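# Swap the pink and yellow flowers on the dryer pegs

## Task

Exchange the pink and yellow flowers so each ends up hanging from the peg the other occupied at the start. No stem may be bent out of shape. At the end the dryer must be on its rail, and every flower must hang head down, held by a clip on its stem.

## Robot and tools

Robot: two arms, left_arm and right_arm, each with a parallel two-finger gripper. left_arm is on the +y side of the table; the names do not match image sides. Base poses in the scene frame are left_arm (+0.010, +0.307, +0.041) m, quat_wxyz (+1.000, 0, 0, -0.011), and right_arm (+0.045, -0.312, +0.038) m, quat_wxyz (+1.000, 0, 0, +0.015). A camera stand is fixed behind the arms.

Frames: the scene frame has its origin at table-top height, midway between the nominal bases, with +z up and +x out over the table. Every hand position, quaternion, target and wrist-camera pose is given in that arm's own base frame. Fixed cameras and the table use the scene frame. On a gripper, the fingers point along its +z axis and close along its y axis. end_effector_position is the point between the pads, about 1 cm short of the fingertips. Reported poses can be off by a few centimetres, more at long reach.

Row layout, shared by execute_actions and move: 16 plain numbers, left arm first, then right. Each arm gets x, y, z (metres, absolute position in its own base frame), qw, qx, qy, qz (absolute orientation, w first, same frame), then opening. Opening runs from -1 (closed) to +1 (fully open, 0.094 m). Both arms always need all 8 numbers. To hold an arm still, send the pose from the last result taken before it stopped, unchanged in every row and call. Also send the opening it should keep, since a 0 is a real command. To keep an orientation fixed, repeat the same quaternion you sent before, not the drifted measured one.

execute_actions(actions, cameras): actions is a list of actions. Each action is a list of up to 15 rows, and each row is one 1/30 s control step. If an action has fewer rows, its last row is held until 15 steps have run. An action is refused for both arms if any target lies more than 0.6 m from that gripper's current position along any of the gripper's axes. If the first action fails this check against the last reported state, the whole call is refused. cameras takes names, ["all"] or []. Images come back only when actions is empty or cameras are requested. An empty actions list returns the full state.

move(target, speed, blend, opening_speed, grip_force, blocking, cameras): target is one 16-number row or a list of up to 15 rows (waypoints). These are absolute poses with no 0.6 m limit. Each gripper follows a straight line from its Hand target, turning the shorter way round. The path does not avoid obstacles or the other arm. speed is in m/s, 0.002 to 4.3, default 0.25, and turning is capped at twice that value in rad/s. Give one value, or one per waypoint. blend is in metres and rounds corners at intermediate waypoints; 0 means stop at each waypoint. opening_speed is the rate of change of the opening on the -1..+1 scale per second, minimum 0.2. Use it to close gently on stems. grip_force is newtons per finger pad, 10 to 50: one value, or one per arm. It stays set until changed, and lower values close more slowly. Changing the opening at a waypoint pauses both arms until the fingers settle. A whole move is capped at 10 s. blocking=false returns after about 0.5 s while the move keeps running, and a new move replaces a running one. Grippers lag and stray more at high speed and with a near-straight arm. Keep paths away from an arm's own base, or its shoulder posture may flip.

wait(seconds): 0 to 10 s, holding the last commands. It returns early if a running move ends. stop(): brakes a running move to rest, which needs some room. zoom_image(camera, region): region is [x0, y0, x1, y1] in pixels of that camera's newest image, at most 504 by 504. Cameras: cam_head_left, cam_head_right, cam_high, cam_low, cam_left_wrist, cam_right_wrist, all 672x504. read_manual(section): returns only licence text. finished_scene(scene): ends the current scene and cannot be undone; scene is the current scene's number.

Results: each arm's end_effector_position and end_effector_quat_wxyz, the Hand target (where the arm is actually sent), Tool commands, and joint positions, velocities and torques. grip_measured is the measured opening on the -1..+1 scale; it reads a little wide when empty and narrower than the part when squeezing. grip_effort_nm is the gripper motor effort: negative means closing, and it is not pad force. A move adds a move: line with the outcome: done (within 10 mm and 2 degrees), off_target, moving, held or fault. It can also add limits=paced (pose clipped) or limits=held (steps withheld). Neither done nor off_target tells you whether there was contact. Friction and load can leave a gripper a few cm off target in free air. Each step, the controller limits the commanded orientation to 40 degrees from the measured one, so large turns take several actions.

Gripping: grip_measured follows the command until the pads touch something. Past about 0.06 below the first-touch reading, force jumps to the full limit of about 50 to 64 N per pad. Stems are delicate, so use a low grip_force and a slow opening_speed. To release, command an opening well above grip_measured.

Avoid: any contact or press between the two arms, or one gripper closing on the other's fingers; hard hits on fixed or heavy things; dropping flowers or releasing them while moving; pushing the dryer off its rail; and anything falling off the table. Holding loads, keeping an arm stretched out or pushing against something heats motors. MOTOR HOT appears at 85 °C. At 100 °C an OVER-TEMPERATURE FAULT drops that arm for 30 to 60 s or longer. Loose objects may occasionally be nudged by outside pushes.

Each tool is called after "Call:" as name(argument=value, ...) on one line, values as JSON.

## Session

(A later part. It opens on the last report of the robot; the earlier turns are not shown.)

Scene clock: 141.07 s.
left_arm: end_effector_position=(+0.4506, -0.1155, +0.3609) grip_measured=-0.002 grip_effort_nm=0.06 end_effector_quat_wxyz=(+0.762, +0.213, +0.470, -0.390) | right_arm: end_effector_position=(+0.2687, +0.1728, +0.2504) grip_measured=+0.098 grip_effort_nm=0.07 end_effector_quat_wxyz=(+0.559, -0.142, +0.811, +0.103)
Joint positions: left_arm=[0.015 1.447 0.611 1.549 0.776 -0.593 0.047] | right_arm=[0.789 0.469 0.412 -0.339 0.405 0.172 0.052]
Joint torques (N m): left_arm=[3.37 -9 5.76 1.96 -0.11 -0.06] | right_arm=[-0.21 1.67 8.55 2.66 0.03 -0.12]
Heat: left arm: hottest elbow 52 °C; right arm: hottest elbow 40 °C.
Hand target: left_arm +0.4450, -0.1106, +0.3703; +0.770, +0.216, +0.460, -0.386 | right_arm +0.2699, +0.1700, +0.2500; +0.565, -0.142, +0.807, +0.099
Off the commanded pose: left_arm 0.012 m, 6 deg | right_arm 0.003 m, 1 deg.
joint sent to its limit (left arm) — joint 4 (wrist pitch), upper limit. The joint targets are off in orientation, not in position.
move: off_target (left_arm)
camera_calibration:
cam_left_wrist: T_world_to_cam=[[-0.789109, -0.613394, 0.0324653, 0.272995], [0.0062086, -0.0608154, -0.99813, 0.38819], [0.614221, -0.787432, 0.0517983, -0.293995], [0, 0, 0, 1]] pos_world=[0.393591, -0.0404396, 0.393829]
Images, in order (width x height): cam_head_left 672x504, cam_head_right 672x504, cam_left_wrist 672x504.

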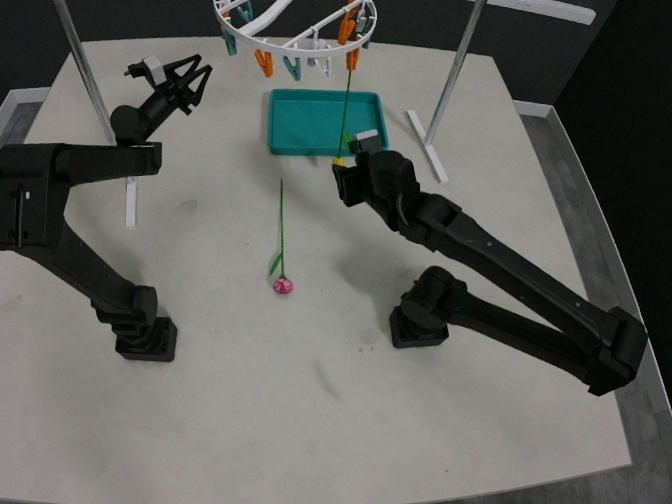

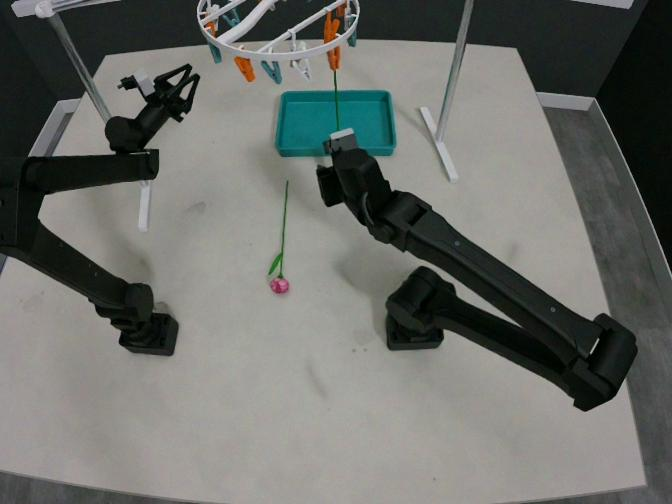

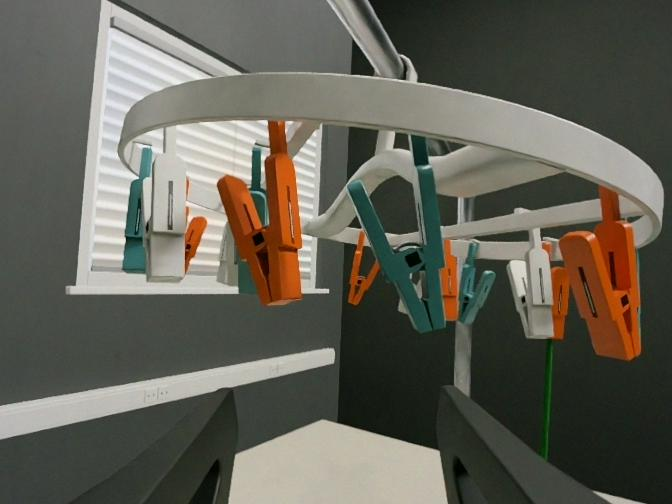

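Call:
move(target=[[0.36, -0.17, 0.25, 0.69152, 0.29838, 0.53062, -0.38885, 0.0, 0.32, 0.12, 0.34, 0.852, -0.12844, 0.44352, 0.24673, 0.1], [0.404, -0.345, 0.222, 0.69152, 0.29838, 0.53062, -0.38885, 0.0, 0.36, 0.126, 0.39, 0.852, -0.12844, 0.44352, 0.24673, 0.1]], speed=[0.35, 0.3], blend=[0.03, 0], cameras=["cam_left_wrist", "cam_right_wrist", "cam_head_left", "cam_head_right"])

Call:
zoom_image(camera="cam_left_wrist", region=[270, 250, 370, 450])

Scene clock: 151.47 s.
left_arm: end_effector_position=(+0.3949, -0.3360, +0.2171) grip_measured=-0.002 grip_effort_nm=0.06 end_effector_quat_wxyz=(+0.686, +0.295, +0.537, -0.391) | right_arm: end_effector_position=(+0.3491, +0.1270, +0.3717) grip_measured=+0.099 grip_effort_nm=0.07 end_effector_quat_wxyz=(+0.846, -0.133, +0.455, +0.244)
Joint positions: left_arm=[-0.559 1.676 0.542 1.413 0.446 -0.138 0.047] | right_arm=[0.216 1.042 0.299 1.354 -0.289 0.195 0.052]
Joint torques (N m): left_arm=[2.08 -8.06 6.94 1.51 -0.15 0.15] | right_arm=[-0.15 -1.55 10.3 1.13 0.05 0.19]
Heat: left arm: hottest elbow 51 °C; right arm: hottest elbow 40 °C.
Hand target: left_arm +0.4035, -0.3447, +0.2221; +0.692, +0.298, +0.531, -0.389 | right_arm +0.3589, +0.1257, +0.3898; +0.852, -0.129, +0.443, +0.247
Off the commanded pose: left_arm 0.014 m, 1 deg | right_arm 0.021 m, 2 deg.
move: off_target (left_arm, right_arm)
camera_calibration:
cam_left_wrist: T_world_to_cam=[[-0.849662, -0.52732, 0.00282151, 0.157645], [-0.0989098, 0.154112, -0.98309, 0.342024], [0.517968, -0.835574, -0.1831, -0.353194], [0, 0, 0, 1]] pos_world=[0.350718, -0.2647, 0.271126]
cam_right_wrist: T_world_to_cam=[[0.533631, -0.845622, 0.0126891, -0.0846883], [0.137033, 0.0716499, -0.987972, 0.350685], [0.834541, 0.528952, 0.154113, -0.32697], [0, 0, 0, 1]] pos_world=[0.270007, 0.0762107, 0.397932]
Images, in order (width x height): cam_head_left 672x504, cam_head_right 672x504, cam_left_wrist 672x504, cam_right_wrist 672x504.

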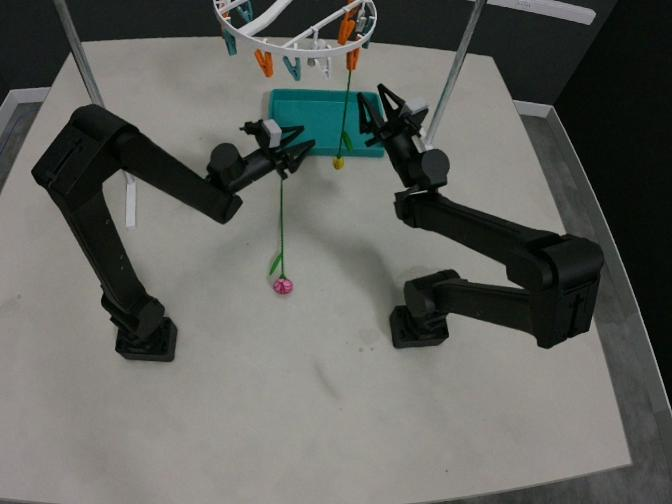

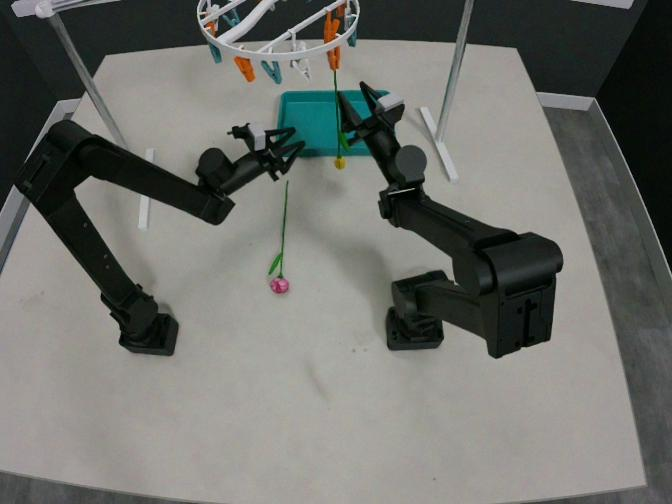

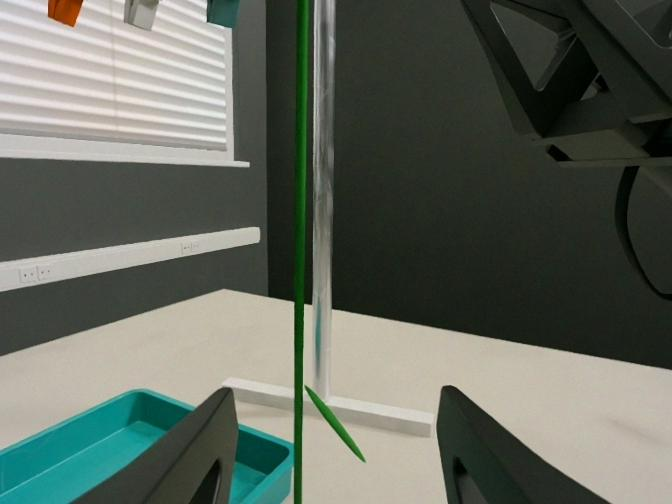

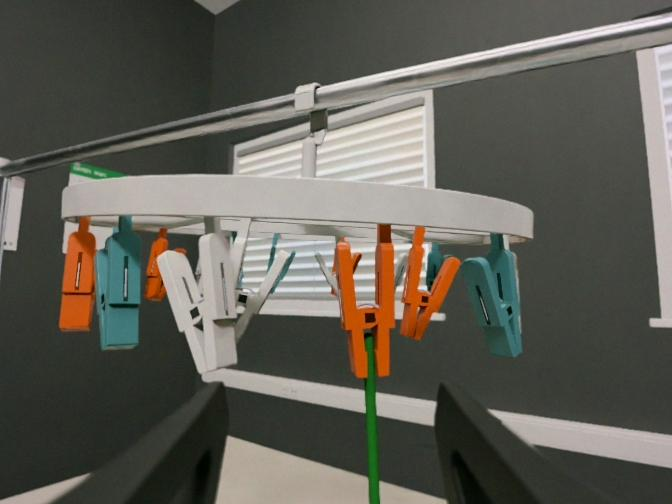

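Scaled by 2.520 from the camera's 672x504 image, which has a finer 960x720 frame.

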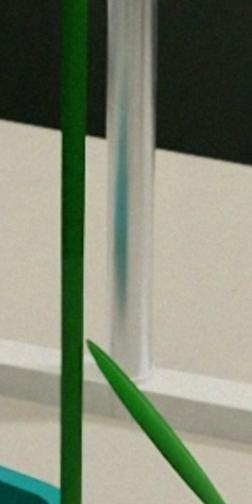

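Call:
move(target=[0.458, -0.3997, 0.211, 0.69152, 0.29838, 0.53062, -0.38885, 0.0, 0.412, 0.145, 0.411, 0.852, -0.12844, 0.44352, 0.24673, 0.1], speed=0.2, cameras=["cam_left_wrist", "cam_right_wrist"])

Call:
zoom_image(camera="cam_left_wrist", region=[280, 260, 380, 460])

Scene clock: 164.07 s.
left_arm: end_effector_position=(+0.4505, -0.3881, +0.2060) grip_measured=-0.002 grip_effort_nm=0.06 end_effector_quat_wxyz=(+0.687, +0.295, +0.539, -0.389) | right_arm: end_effector_position=(+0.4030, +0.1385, +0.3923) grip_measured=+0.099 grip_effort_nm=0.08 end_effector_quat_wxyz=(+0.846, -0.126, +0.458, +0.243)
Joint positions: left_arm=[-0.594 1.828 0.752 1.347 0.409 -0.126 0.047] | right_arm=[0.222 1.171 0.454 1.324 -0.271 0.195 0.052]
Joint torques (N m): left_arm=[1.79 -10.58 7.57 1.52 -0.14 0.16] | right_arm=[1.26 -4.19 10.59 1.11 0.21 0.03]
Heat: left arm: hottest elbow 49 °C; right arm: hottest elbow 40 °C.
Hand target: left_arm +0.4574, -0.3993, +0.2111; +0.692, +0.298, +0.531, -0.389 | right_arm +0.4109, +0.1445, +0.4106; +0.852, -0.128, +0.444, +0.247
Off the commanded pose: left_arm 0.015 m, 1 deg | right_arm 0.022 m, 2 deg.
move: off_target (left_arm, right_arm)
camera_calibration:
cam_left_wrist: T_world_to_cam=[[-0.847573, -0.530671, 0.00284685, 0.175244], [-0.100327, 0.154967, -0.982812, 0.345626], [0.521108, -0.833291, -0.184586, -0.427754], [0, 0, 0, 1]] pos_world=[0.406114, -0.317007, 0.260229]
cam_right_wrist: T_world_to_cam=[[0.526698, -0.850051, 0.00140559, -0.0961953], [0.130341, 0.079126, -0.988307, 0.36456], [0.84, 0.520722, 0.152472, -0.381614], [0, 0, 0, 1]] pos_world=[0.323705, 0.0880979, 0.418618]
Images, in order (width x height): cam_left_wrist 672x504, cam_right_wrist 672x504.

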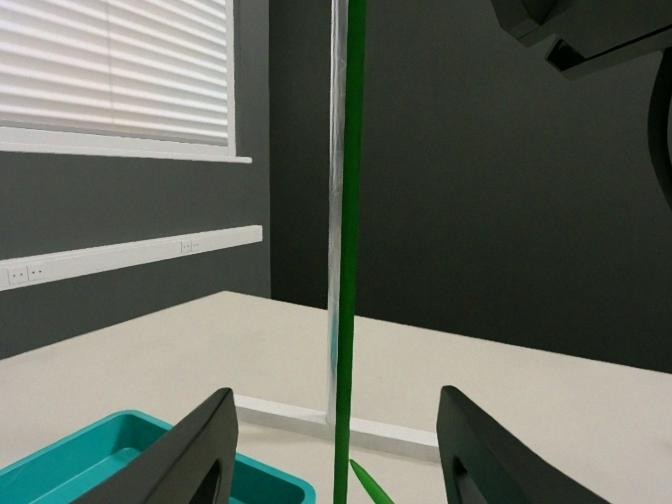

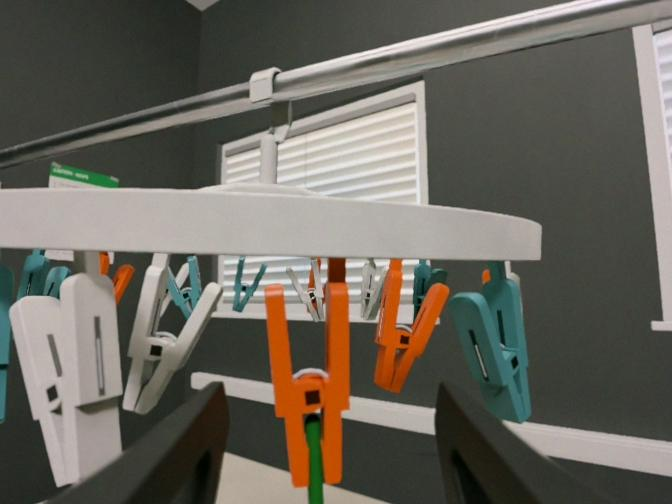

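Scaled by 2.520 from the camera's 672x504 image, which has a finer 960x720 frame.

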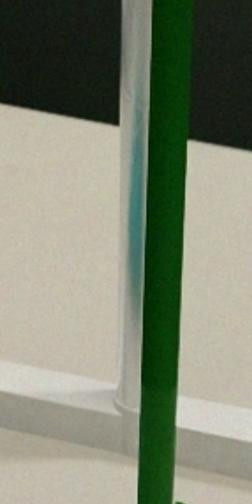

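Call:
move(target=[[0.472, -0.4251, 0.209, 0.69152, 0.29838, 0.53062, -0.38885, 0.0, 0.4244, 0.1618, 0.4313, 0.852, -0.12844, 0.44352, 0.24673, 0.1], [0.472, -0.4251, 0.209, 0.69152, 0.29838, 0.53062, -0.38885, -0.8, 0.4244, 0.1618, 0.4313, 0.852, -0.12844, 0.44352, 0.24673, 0.1]], speed=0.12, cameras=["cam_left_wrist", "cam_right_wrist"])

Scene clock: 184.27 s.
left_arm: end_effector_position=(+0.4648, -0.4130, +0.2037) grip_measured=-0.797 grip_effort_nm=-0.12 end_effector_quat_wxyz=(+0.687, +0.295, +0.539, -0.389) | right_arm: end_effector_position=(+0.4161, +0.1551, +0.4116) grip_measured=+0.099 grip_effort_nm=0.08 end_effector_quat_wxyz=(+0.844, -0.123, +0.459, +0.250)
Joint positions: left_arm=[-0.621 1.873 0.828 1.312 0.382 -0.117 0.01] | right_arm=[0.266 1.172 0.521 1.251 -0.237 0.184 0.052]
Joint torques (N m): left_arm=[1.85 -11.28 7.87 1.51 -0.13 0.17] | right_arm=[1.44 -4.84 10.99 1.14 0.18 -0.12]
Heat: left arm: hottest elbow 50 °C; right arm: hottest elbow 45 °C.
Hand target: left_arm +0.4713, -0.4247, +0.2090; +0.691, +0.298, +0.531, -0.389 | right_arm +0.4232, +0.1613, +0.4310; +0.852, -0.128, +0.443, +0.247
Off the commanded pose: left_arm 0.015 m, 1 deg | right_arm 0.022 m, 2 deg.
move: off_target (left_arm, right_arm); target 2's new opening was sent with left_arm's hand 0.015 m and 1 deg from that target
camera_calibration:
cam_left_wrist: T_world_to_cam=[[-0.847548, -0.530713, 0.00250448, 0.174167], [-0.100577, 0.155984, -0.982626, 0.349081], [0.521102, -0.833074, -0.185581, -0.456128], [0, 0, 0, 1]] pos_world=[0.420413, -0.342006, 0.257931]
cam_right_wrist: T_world_to_cam=[[0.534334, -0.845209, -0.0104557, -0.0879772], [0.1229, 0.0899225, -0.988337, 0.381994], [0.836291, 0.526817, 0.151925, -0.40339], [0, 0, 0, 1]] pos_world=[0.337414, 0.103804, 0.437903]
Images, in order (width x height): cam_left_wrist 672x504, cam_right_wrist 672x504.

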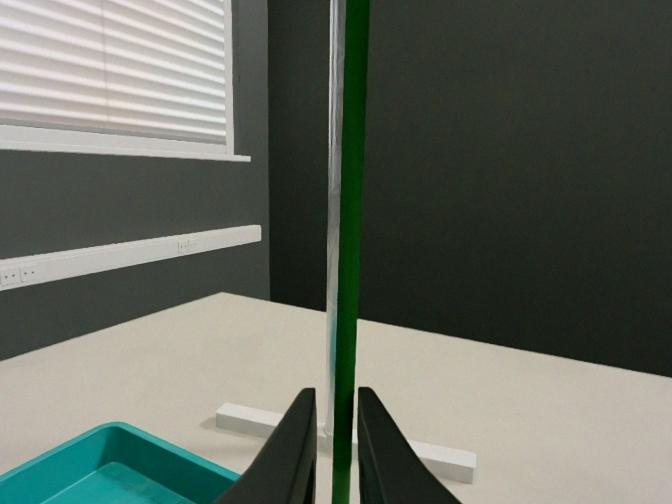

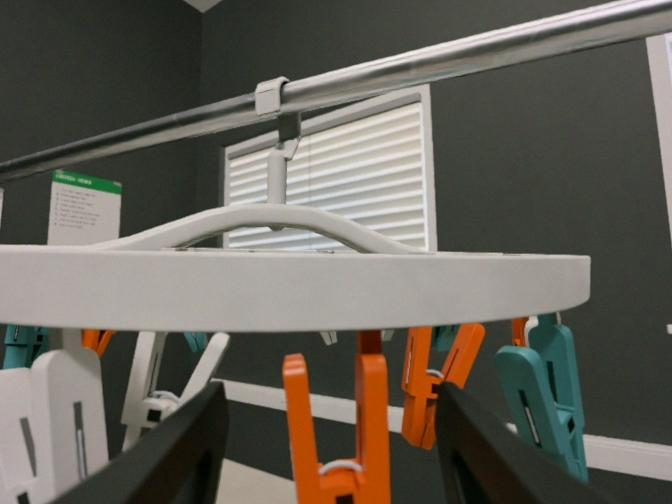

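Call:
execute_actions(actions=[])

Scene clock: 198.47 s.
left_arm: end_effector_position=(+0.4648, -0.4130, +0.2037) grip_measured=-0.798 grip_effort_nm=-0.12 end_effector_quat_wxyz=(+0.687, +0.295, +0.539, -0.389) | right_arm: end_effector_position=(+0.4161, +0.1551, +0.4116) grip_measured=+0.099 grip_effort_nm=0.07 end_effector_quat_wxyz=(+0.844, -0.123, +0.459, +0.250)
Joint positions: left_arm=[-0.621 1.873 0.828 1.312 0.382 -0.117 0.009] | right_arm=[0.266 1.172 0.521 1.251 -0.237 0.184 0.052]
Joint velocities: within noise
Joint torques (N m): left_arm=[1.85 -11.22 7.87 1.51 -0.13 0.16] | right_arm=[1.32 -4.78 11.02 1.14 0.18 -0.11]
Heat: left arm: hottest elbow 49 °C; right arm: hottest elbow 47 °C.
Hand target: left_arm +0.4713, -0.4247, +0.2090; +0.691, +0.298, +0.531, -0.389 | right_arm +0.4232, +0.1613, +0.4310; +0.852, -0.128, +0.443, +0.247
Tool commands: left_gripper/opening=-0.8 right_gripper/opening=+0.1
Off the commanded pose: left_arm 0.015 m, 1 deg | right_arm 0.022 m, 2 deg.
camera_calibration:
cam_left_wrist: T_world_to_cam=[[-0.847548, -0.530713, 0.00250448, 0.174167], [-0.100577, 0.155984, -0.982626, 0.349081], [0.521102, -0.833074, -0.185581, -0.456128], [0, 0, 0, 1]] pos_world=[0.420413, -0.342006, 0.257931]
cam_right_wrist: T_world_to_cam=[[0.534334, -0.845209, -0.0104557, -0.0879772], [0.1229, 0.0899225, -0.988337, 0.381994], [0.836291, 0.526817, 0.151925, -0.40339], [0, 0, 0, 1]] pos_world=[0.337414, 0.103804, 0.437903]

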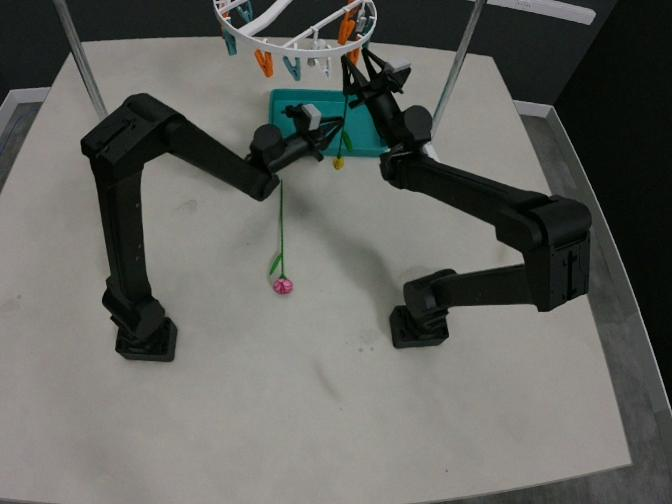

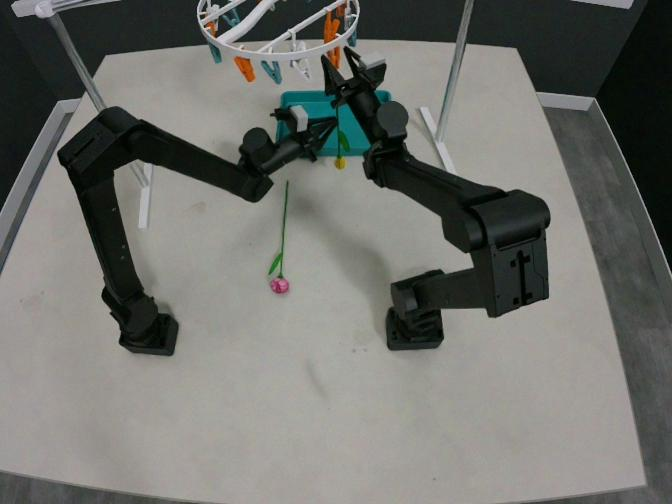

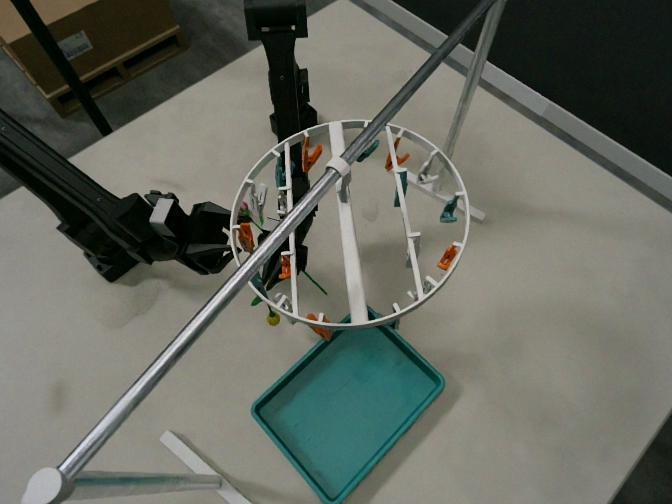

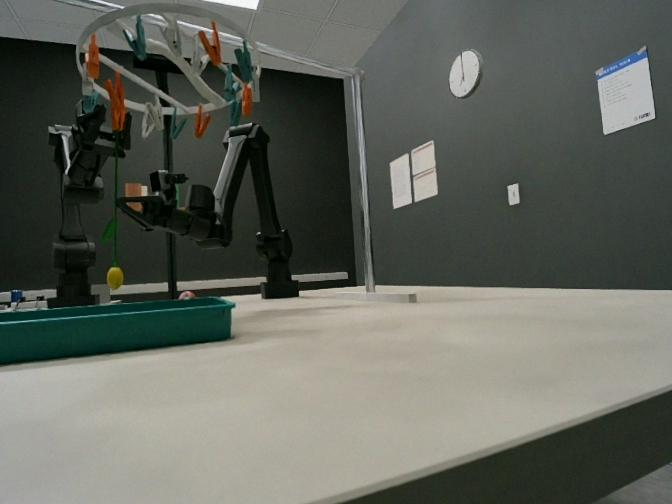

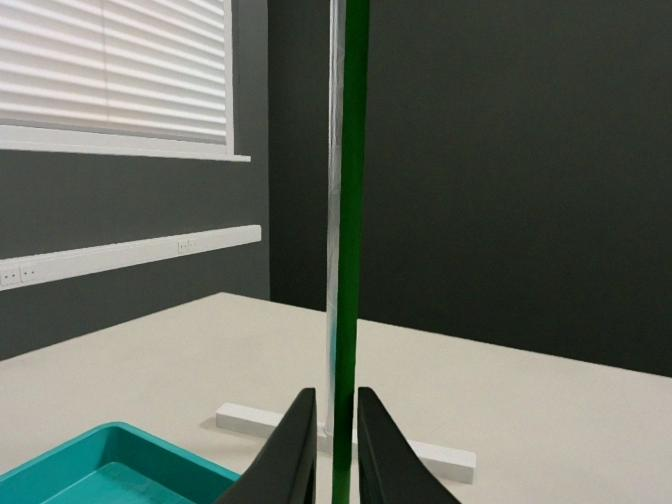

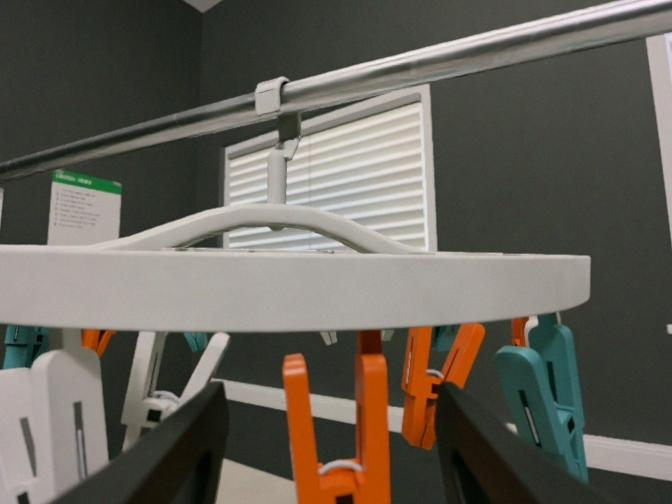

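Call:
move(target=[0.472, -0.4251, 0.209, 0.69152, 0.29838, 0.53062, -0.38885, -0.8, 0.437, 0.17, 0.4385, 0.852, -0.12844, 0.44352, 0.24673, 0.1], speed=0.08, cameras=["cam_right_wrist", "cam_low"])

Scene clock: 201.47 s.
left_arm: end_effector_position=(+0.4648, -0.4130, +0.2037) grip_measured=-0.798 grip_effort_nm=-0.12 end_effector_quat_wxyz=(+0.687, +0.295, +0.539, -0.389) | right_arm: end_effector_position=(+0.4288, +0.1628, +0.4183) grip_measured=+0.099 grip_effort_nm=0.08 end_effector_quat_wxyz=(+0.844, -0.123, +0.459, +0.250)
Joint positions: left_arm=[-0.621 1.873 0.828 1.312 0.382 -0.117 0.009] | right_arm=[0.279 1.2 0.565 1.232 -0.226 0.176 0.052]
Joint torques (N m): left_arm=[1.85 -11.34 7.86 1.52 -0.13 0.17] | right_arm=[1.38 -5.25 11.17 1.09 0.19 -0.12]
Heat: left arm: hottest elbow 48 °C; right arm: hottest elbow 47 °C.
Hand target: left_arm +0.4713, -0.4247, +0.2090; +0.691, +0.298, +0.531, -0.389 | right_arm +0.4358, +0.1695, +0.4380; +0.852, -0.128, +0.444, +0.247
Off the commanded pose: left_arm 0.015 m, 1 deg | right_arm 0.023 m, 2 deg.
move: off_target (left_arm, right_arm)
camera_calibration:
cam_right_wrist: T_world_to_cam=[[0.534254, -0.845257, -0.0106108, -0.0880817], [0.122062, 0.0895595, -0.988473, 0.386855], [0.836465, 0.526801, 0.151022, -0.418758], [0, 0, 0, 1]] pos_world=[0.350114, 0.111504, 0.444703]
Images, in order (width x height): cam_low 672x504, cam_right_wrist 672x504.

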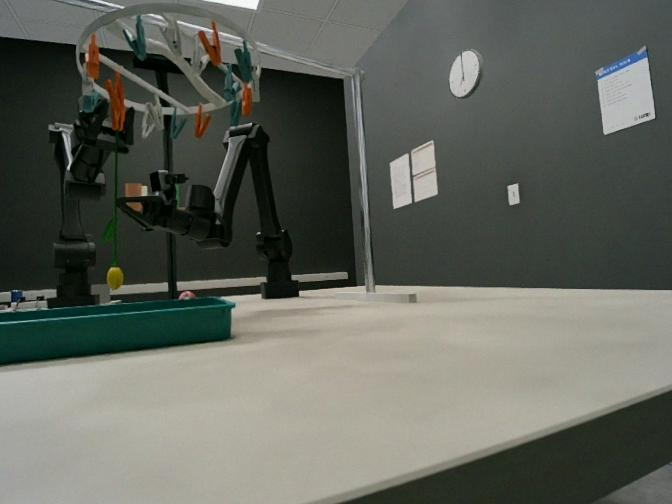

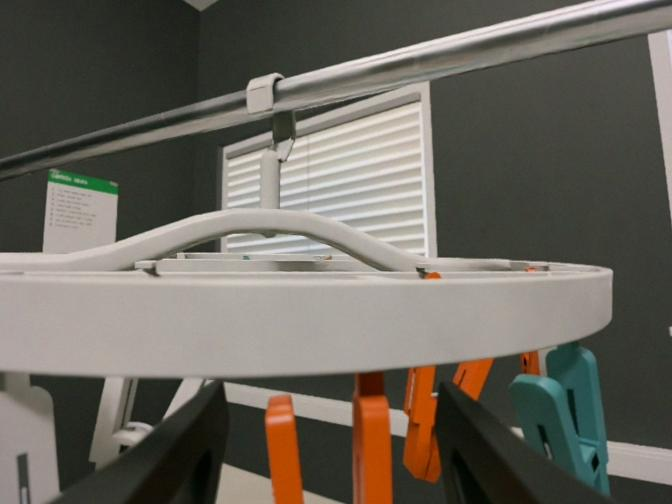

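Call:
move(target=[0.472, -0.4251, 0.209, 0.69152, 0.29838, 0.53062, -0.38885, -0.8, 0.4405, 0.172, 0.427, 0.852, -0.12844, 0.44352, 0.24673, 0.1], speed=0.06, cameras=["cam_right_wrist"])

Scene clock: 208.20 s.
left_arm: end_effector_position=(+0.4648, -0.4130, +0.2037) grip_measured=-0.798 grip_effort_nm=-0.12 end_effector_quat_wxyz=(+0.687, +0.295, +0.539, -0.389) | right_arm: end_effector_position=(+0.4362, +0.1657, +0.4058) grip_measured=+0.099 grip_effort_nm=0.07 end_effector_quat_wxyz=(+0.840, -0.123, +0.467, +0.249)
Joint positions: left_arm=[-0.621 1.873 0.828 1.312 0.382 -0.117 0.009] | right_arm=[0.281 1.238 0.565 1.252 -0.223 0.175 0.052]
Joint torques (N m): left_arm=[1.85 -11.28 7.87 1.52 -0.13 0.17] | right_arm=[1.44 -6.01 10.4 2.17 0.17 -0.13]
Heat: left arm: hottest elbow 48 °C; right arm: hottest elbow 47 °C.
Hand target: left_arm +0.4713, -0.4247, +0.2090; +0.691, +0.298, +0.531, -0.389 | right_arm +0.4395, +0.1715, +0.4265; +0.852, -0.128, +0.444, +0.247
Off the commanded pose: left_arm 0.015 m, 1 deg | right_arm 0.023 m, 3 deg.
move: off_target (left_arm, right_arm)
camera_calibration:
cam_right_wrist: T_world_to_cam=[[0.533574, -0.845612, -0.0154575, -0.0874133], [0.1055, 0.0846814, -0.990807, 0.382323], [0.839148, 0.527038, 0.134396, -0.419132], [0, 0, 0, 1]] pos_world=[0.35802, 0.114605, 0.433787]
Images, in order (width x height): cam_right_wrist 672x504.

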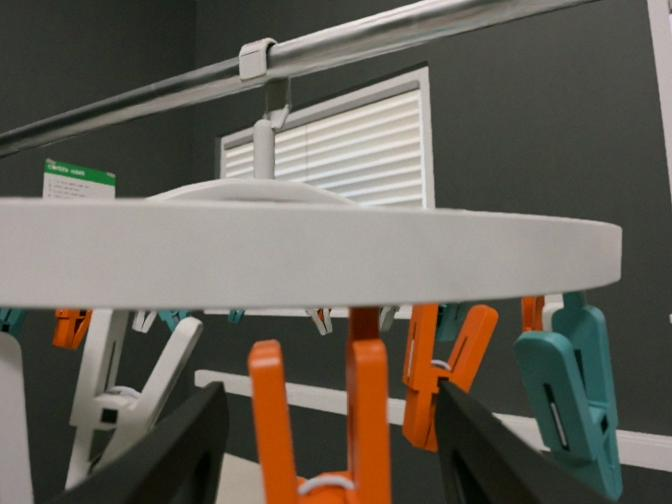

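Call:
move(target=[0.472, -0.4251, 0.209, 0.69152, 0.29838, 0.53062, -0.38885, -0.8, 0.4385, 0.175, 0.4345, 0.852, -0.12844, 0.44352, 0.24673, 0.1], speed=0.06, cameras=["cam_right_wrist"])

Scene clock: 214.23 s.
left_arm: end_effector_position=(+0.4648, -0.4130, +0.2037) grip_measured=-0.798 grip_effort_nm=-0.12 end_effector_quat_wxyz=(+0.687, +0.295, +0.539, -0.389) | right_arm: end_effector_position=(+0.4355, +0.1691, +0.4054) grip_measured=+0.099 grip_effort_nm=0.08 end_effector_quat_wxyz=(+0.839, -0.123, +0.468, +0.249)
Joint positions: left_arm=[-0.621 1.873 0.828 1.312 0.382 -0.117 0.009] | right_arm=[0.292 1.236 0.565 1.247 -0.215 0.169 0.052]
Joint torques (N m): left_arm=[1.85 -11.28 7.86 1.54 -0.13 0.16] | right_arm=[1.38 -7.88 10.95 1.14 0.17 -0.1]
Heat: left arm: hottest elbow 48 °C; right arm: hottest elbow 47 °C.
Hand target: left_arm +0.4713, -0.4247, +0.2090; +0.691, +0.298, +0.531, -0.389 | right_arm +0.4368, +0.1743, +0.4341; +0.852, -0.128, +0.443, +0.247
Off the commanded pose: left_arm 0.015 m, 1 deg | right_arm 0.030 m, 3 deg.
move: off_target (left_arm, right_arm)
camera_calibration:
cam_right_wrist: T_world_to_cam=[[0.533977, -0.845348, -0.0159894, -0.0841659], [0.102728, 0.0836378, -0.991187, 0.383177], [0.839235, 0.527629, 0.131502, -0.419241], [0, 0, 0, 1]] pos_world=[0.357422, 0.118006, 0.433585]
Images, in order (width x height): cam_right_wrist 672x504.

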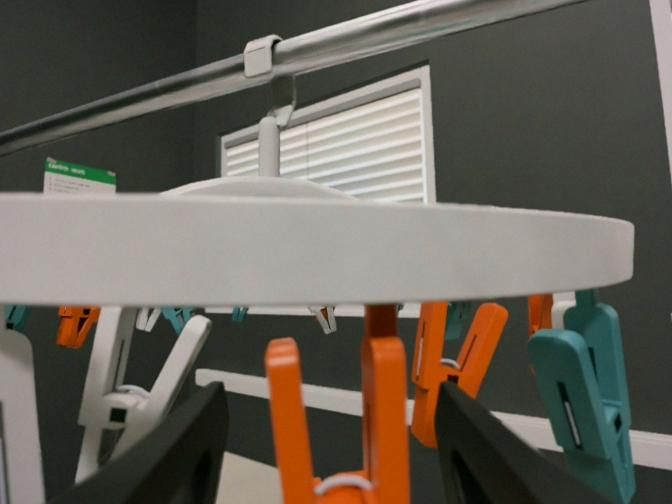

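Call:
move(target=[0.472, -0.4251, 0.209, 0.69152, 0.29838, 0.53062, -0.38885, -0.8, 0.4385, 0.175, 0.438, 0.852, -0.12844, 0.44352, 0.24673, 0.1], speed=0.06, cameras=["cam_right_wrist"])

Scene clock: 222.17 s.
left_arm: end_effector_position=(+0.4648, -0.4130, +0.2037) grip_measured=-0.798 grip_effort_nm=-0.12 end_effector_quat_wxyz=(+0.687, +0.295, +0.539, -0.389) | right_arm: end_effector_position=(+0.4356, +0.1691, +0.4096) grip_measured=+0.099 grip_effort_nm=0.07 end_effector_quat_wxyz=(+0.839, -0.123, +0.467, +0.249)
Joint positions: left_arm=[-0.621 1.873 0.828 1.312 0.382 -0.117 0.009] | right_arm=[0.292 1.228 0.571 1.234 -0.215 0.168 0.052]
Joint torques (N m): left_arm=[1.85 -11.28 7.9 1.54 -0.13 0.17] | right_arm=[1.44 -7.88 10.96 1.13 0.17 -0.11]
Heat: left arm: hottest elbow 48 °C; right arm: hottest elbow 47 °C.
Hand target: left_arm +0.4713, -0.4247, +0.2090; +0.691, +0.298, +0.531, -0.389 | right_arm +0.4369, +0.1743, +0.4378; +0.852, -0.128, +0.443, +0.247
Off the commanded pose: left_arm 0.015 m, 1 deg | right_arm 0.029 m, 3 deg.
move: off_target (left_arm, right_arm)
camera_calibration:
cam_right_wrist: T_world_to_cam=[[0.533577, -0.845612, -0.0153738, -0.0841957], [0.104613, 0.0840265, -0.990957, 0.386422], [0.839257, 0.527144, 0.133296, -0.420515], [0, 0, 0, 1]] pos_world=[0.357421, 0.118006, 0.437687]
Images, in order (width x height): cam_right_wrist 672x504.

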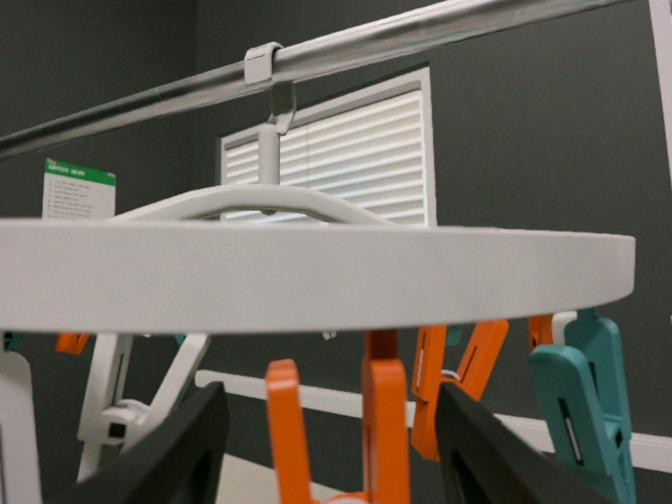

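Call:
move(target=[[0.472, -0.4251, 0.209, 0.69152, 0.29838, 0.53062, -0.38885, -1.0, 0.4385, 0.175, 0.438, 0.852, -0.12844, 0.44352, 0.24673, 0.1], [0.472, -0.4251, 0.209, 0.69152, 0.29838, 0.53062, -0.38885, -1.0, 0.4385, 0.175, 0.438, 0.852, -0.12844, 0.44352, 0.24673, -0.75]], grip_force=[20, 40], speed=0.15, cameras=["cam_low", "cam_right_wrist", "cam_left_wrist"])

Scene clock: 229.23 s.
left_arm: end_effector_position=(+0.4648, -0.4131, +0.2032) grip_measured=-0.942 grip_effort_nm=-0.51 end_effector_quat_wxyz=(+0.686, +0.295, +0.539, -0.389) | right_arm: end_effector_position=(+0.4352, +0.1688, +0.4105) grip_measured=-0.577 grip_effort_nm=-0.82 end_effector_quat_wxyz=(+0.840, -0.123, +0.466, +0.249)
Joint positions: left_arm=[-0.621 1.873 0.828 1.312 0.382 -0.116 0.003] | right_arm=[0.292 1.227 0.571 1.234 -0.214 0.168 0.02]
Joint torques (N m): left_arm=[1.85 -11.34 7.86 1.52 -0.13 0.16] | right_arm=[1.44 -7.41 11.02 1.22 0.11 -0.11]
Heat: left arm: hottest elbow 48 °C; right arm: hottest elbow 48 °C.
Hand target: left_arm +0.4713, -0.4247, +0.2091; +0.692, +0.298, +0.531, -0.389 | right_arm +0.4370, +0.1743, +0.4377; +0.852, -0.128, +0.443, +0.247
Off the commanded pose: left_arm 0.015 m, 1 deg | right_arm 0.028 m, 3 deg.
grip_force (N): 20, 40
move: off_target (left_arm, right_arm); target 2's new opening was sent with right_arm's hand 0.028 m and 3 deg from that target
camera_calibration:
cam_left_wrist: T_world_to_cam=[[-0.84746, -0.530855, 0.00204327, 0.174149], [-0.100595, 0.156809, -0.982493, 0.34896], [0.521241, -0.832829, -0.186291, -0.456077], [0, 0, 0, 1]] pos_world=[0.420413, -0.342106, 0.257532]
cam_right_wrist: T_world_to_cam=[[0.532419, -0.846352, -0.0147735, -0.0839348], [0.10674, 0.0844403, -0.990695, 0.386273], [0.839724, 0.525888, 0.135297, -0.420925], [0, 0, 0, 1]] pos_world=[0.356919, 0.117704, 0.438389]
Images, in order (width x height): cam_low 672x504, cam_left_wrist 672x504, cam_right_wrist 672x504.

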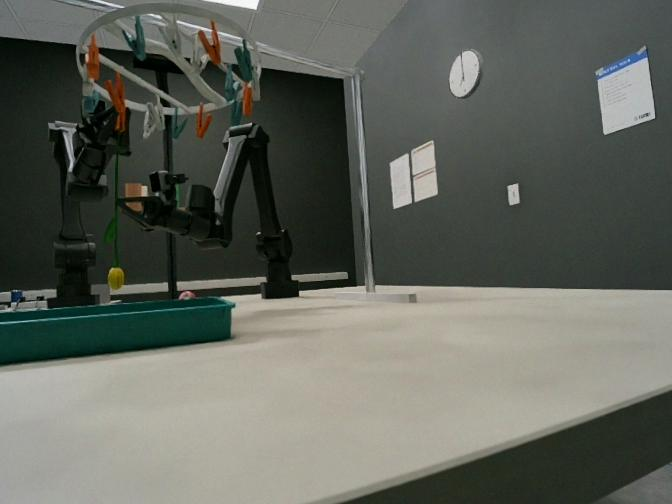

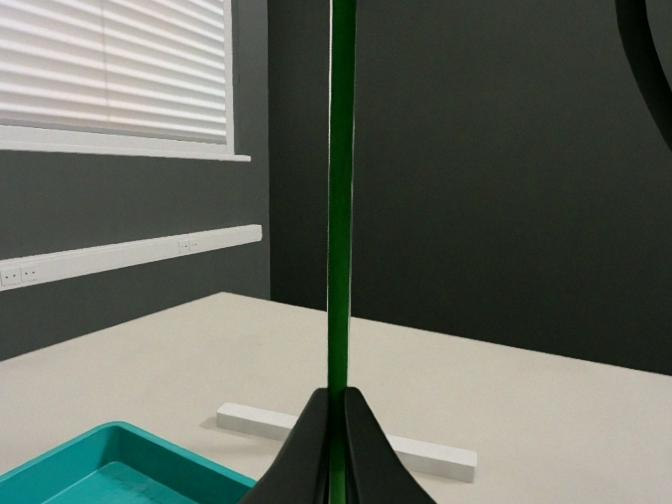

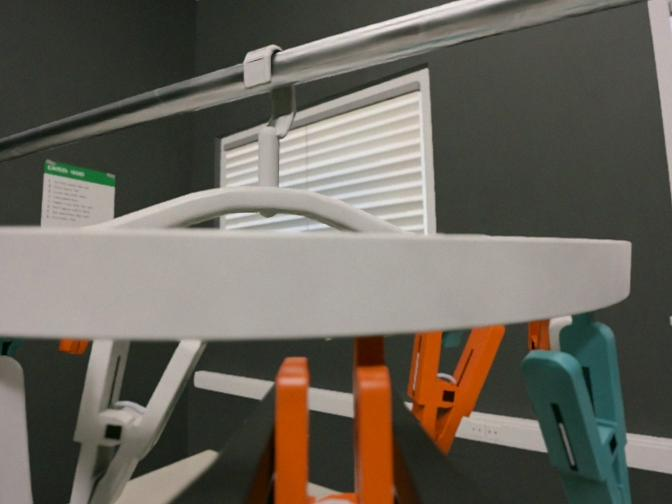

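Call:
move(target=[0.472, -0.4251, 0.139, 0.69152, 0.29838, 0.53062, -0.38885, -1.0, 0.4385, 0.175, 0.438, 0.852, -0.12844, 0.44352, 0.24673, -0.75], speed=0.12, cameras=["cam_low", "cam_left_wrist", "cam_right_wrist"])

Call:
zoom_image(camera="cam_low", region=[60, 60, 180, 300])

Scene clock: 232.47 s.
left_arm: end_effector_position=(+0.4687, -0.4157, +0.1347) grip_measured=-0.943 grip_effort_nm=-0.51 end_effector_quat_wxyz=(+0.682, +0.296, +0.545, -0.387) | right_arm: end_effector_position=(+0.4352, +0.1687, +0.4105) grip_measured=-0.578 grip_effort_nm=-0.85 end_effector_quat_wxyz=(+0.840, -0.123, +0.466, +0.248)
Joint positions: left_arm=[-0.621 2.057 0.85 1.458 0.382 -0.115 0.003] | right_arm=[0.292 1.227 0.571 1.234 -0.213 0.168 0.02]
Joint torques (N m): left_arm=[1.85 -12.1 6.06 2.71 -0.08 0.14] | right_arm=[1.49 -7.41 11.04 1.14 0.11 -0.11]
Heat: left arm: hottest elbow 48 °C; right arm: hottest elbow 48 °C.
Hand target: left_arm +0.4715, -0.4249, +0.1390; +0.691, +0.298, +0.531, -0.389 | right_arm +0.4370, +0.1743, +0.4377; +0.852, -0.128, +0.443, +0.247
Off the commanded pose: left_arm 0.011 m, 2 deg | right_arm 0.028 m, 3 deg.
grip_force (N): 20, 40
move: off_target (left_arm, right_arm)
camera_calibration:
cam_left_wrist: T_world_to_cam=[[-0.846827, -0.531823, 0.00691617, 0.174866], [-0.112683, 0.166688, -0.97955, 0.291811], [0.519795, -0.830289, -0.201083, -0.469307], [0, 0, 0, 1]] pos_world=[0.424907, -0.345304, 0.190264]
cam_right_wrist: T_world_to_cam=[[0.532135, -0.846527, -0.0149889, -0.083719], [0.106739, 0.0846382, -0.990678, 0.386243], [0.839904, 0.525575, 0.135396, -0.420995], [0, 0, 0, 1]] pos_world=[0.356919, 0.117703, 0.438388]
Images, in order (width x height): cam_low 672x504, cam_left_wrist 672x504, cam_right_wrist 672x504.

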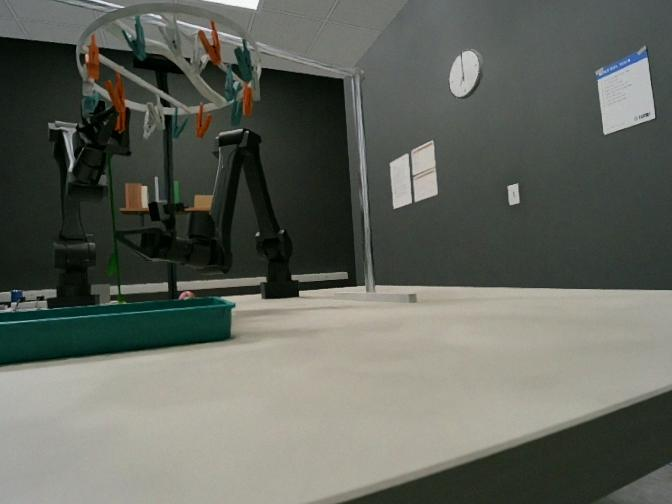

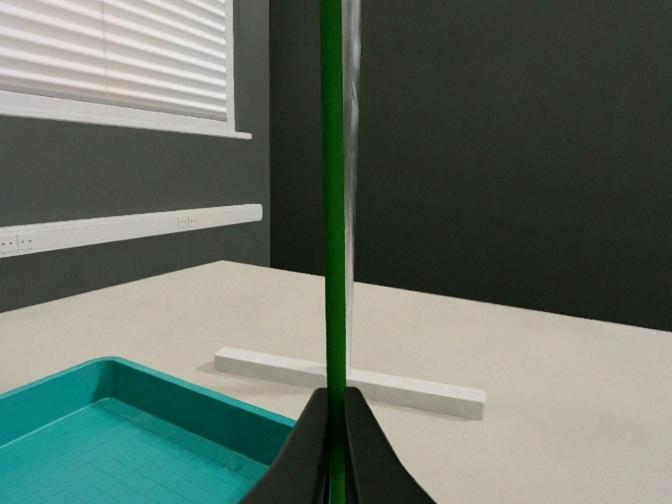

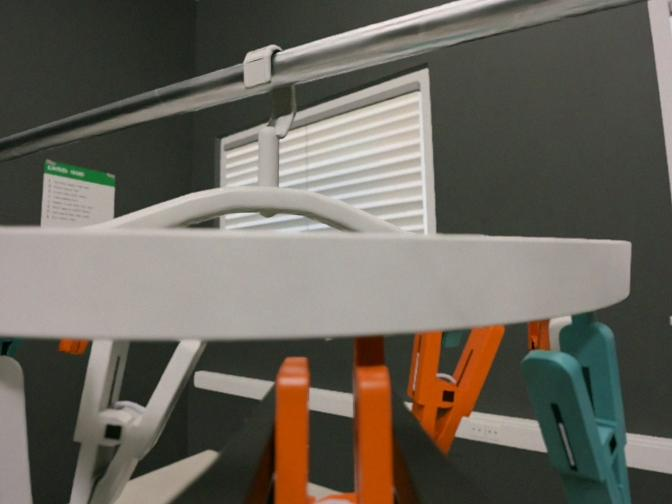

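Scaled by 2.100 from the camera's 672x504 image, which has a finer 960x720 frame.

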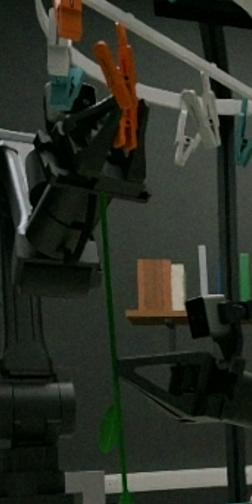

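Call:
move(target=[[0.472, -0.4251, 0.139, 0.69152, 0.29838, 0.53062, -0.38885, -1.0, 0.4385, 0.175, 0.438, 0.852, -0.12844, 0.44352, 0.24673, 0.1], [0.472, -0.4251, 0.139, 0.69152, 0.29838, 0.53062, -0.38885, -1.0, 0.3555, 0.1225, 0.369, 0.852, -0.12844, 0.44352, 0.24673, 0.1], [0.472, -0.4251, 0.139, 0.69152, 0.29838, 0.53062, -0.38885, -1.0, 0.335, 0.04, 0.29, 0.76593, -0.21399, 0.51662, 0.31726, 0.0], [0.472, -0.4251, 0.139, 0.69152, 0.29838, 0.53062, -0.38885, -1.0, 0.362, 0.043, 0.215, 0.67971, -0.3051, 0.55042, 0.37677, 0.0]], blend=[0, 0.03, 0.04, 0], speed=0.25, opening_speed=0.6, cameras=["cam_head_left", "cam_head_right", "cam_low", "cam_right_wrist"])

Scene clock: 267.37 s.
left_arm: end_effector_position=(+0.4687, -0.4157, +0.1347) grip_measured=-0.943 grip_effort_nm=-0.51 end_effector_quat_wxyz=(+0.682, +0.296, +0.545, -0.387) | right_arm: end_effector_position=(+0.3527, +0.0494, +0.2085) grip_measured=+0.001 grip_effort_nm=-0.08 end_effector_quat_wxyz=(+0.646, -0.296, +0.601, +0.366)
Joint positions: left_arm=[-0.621 2.057 0.85 1.458 0.382 -0.115 0.003] | right_arm=[-0.35 1.478 0.308 1.568 -1.302 0.442 0.047]
Joint torques (N m): left_arm=[1.85 -11.99 6.08 2.74 -0.09 0.14] | right_arm=[-0.26 -5.54 6.2 1.84 0.16 -0.11]
Heat: left arm: hottest elbow 46 °C; right arm: hottest elbow 49 °C.
Hand target: left_arm +0.4715, -0.4249, +0.1390; +0.691, +0.298, +0.531, -0.389 | right_arm +0.3617, +0.0433, +0.2152; +0.658, -0.309, +0.591, +0.350
Off the commanded pose: left_arm 0.011 m, 2 deg | right_arm 0.013 m, 7 deg.
joint sent to its limit (right arm) — joint 4 (wrist pitch), upper limit. The joint targets are off in orientation, not in position.
grip_force (N): 20, 40
move: off_target (left_arm, right_arm); blend cut to 0 m at target 3; target 3's new opening was sent with right_arm's hand 0.004 m and 4 deg from that target
camera_calibration:
cam_right_wrist: T_world_to_cam=[[0.831216, -0.553882, -0.0479026, -0.256934], [-0.214878, -0.240608, -0.946539, 0.325365], [0.512745, 0.797071, -0.319014, -0.0649243], [0, 0, 0, 1]] pos_world=[0.316771, -0.0122762, 0.274951]
Images, in order (width x height): cam_head_left 672x504, cam_head_right 672x504, cam_low 672x504, cam_right_wrist 672x504.

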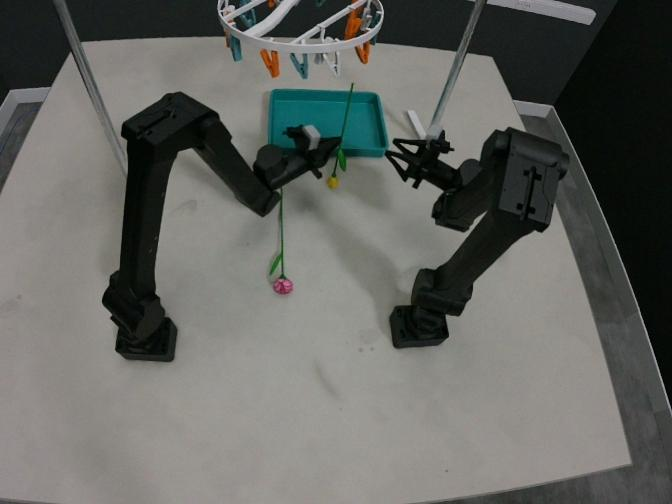

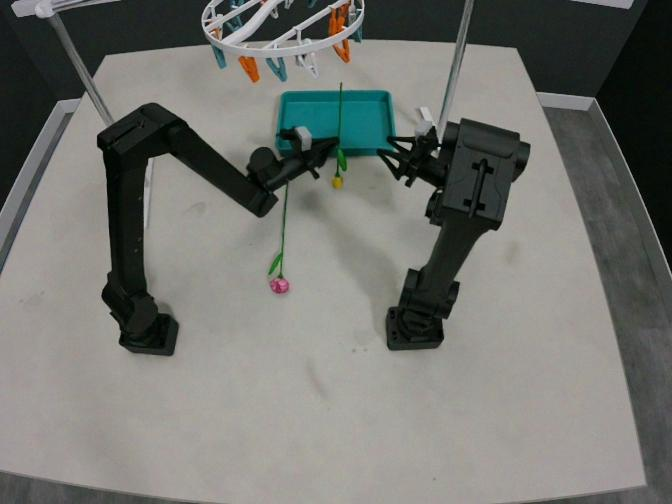

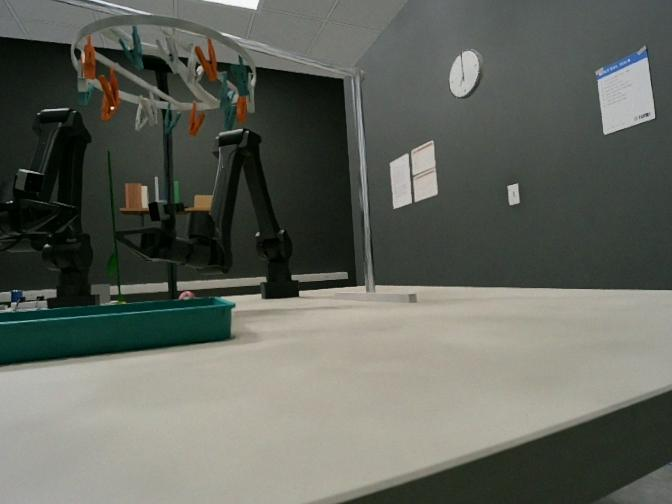

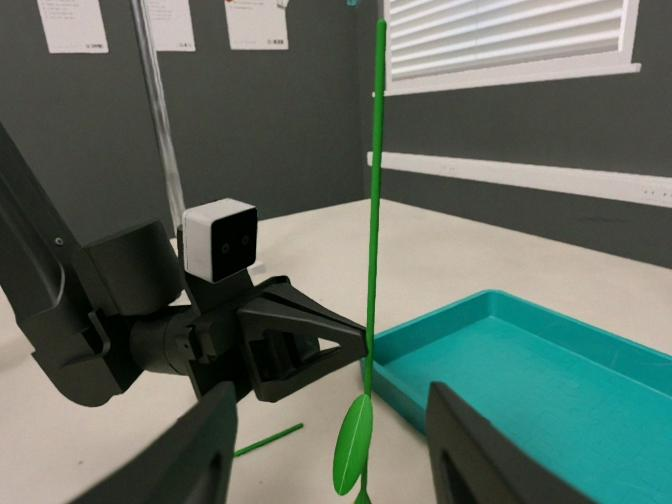

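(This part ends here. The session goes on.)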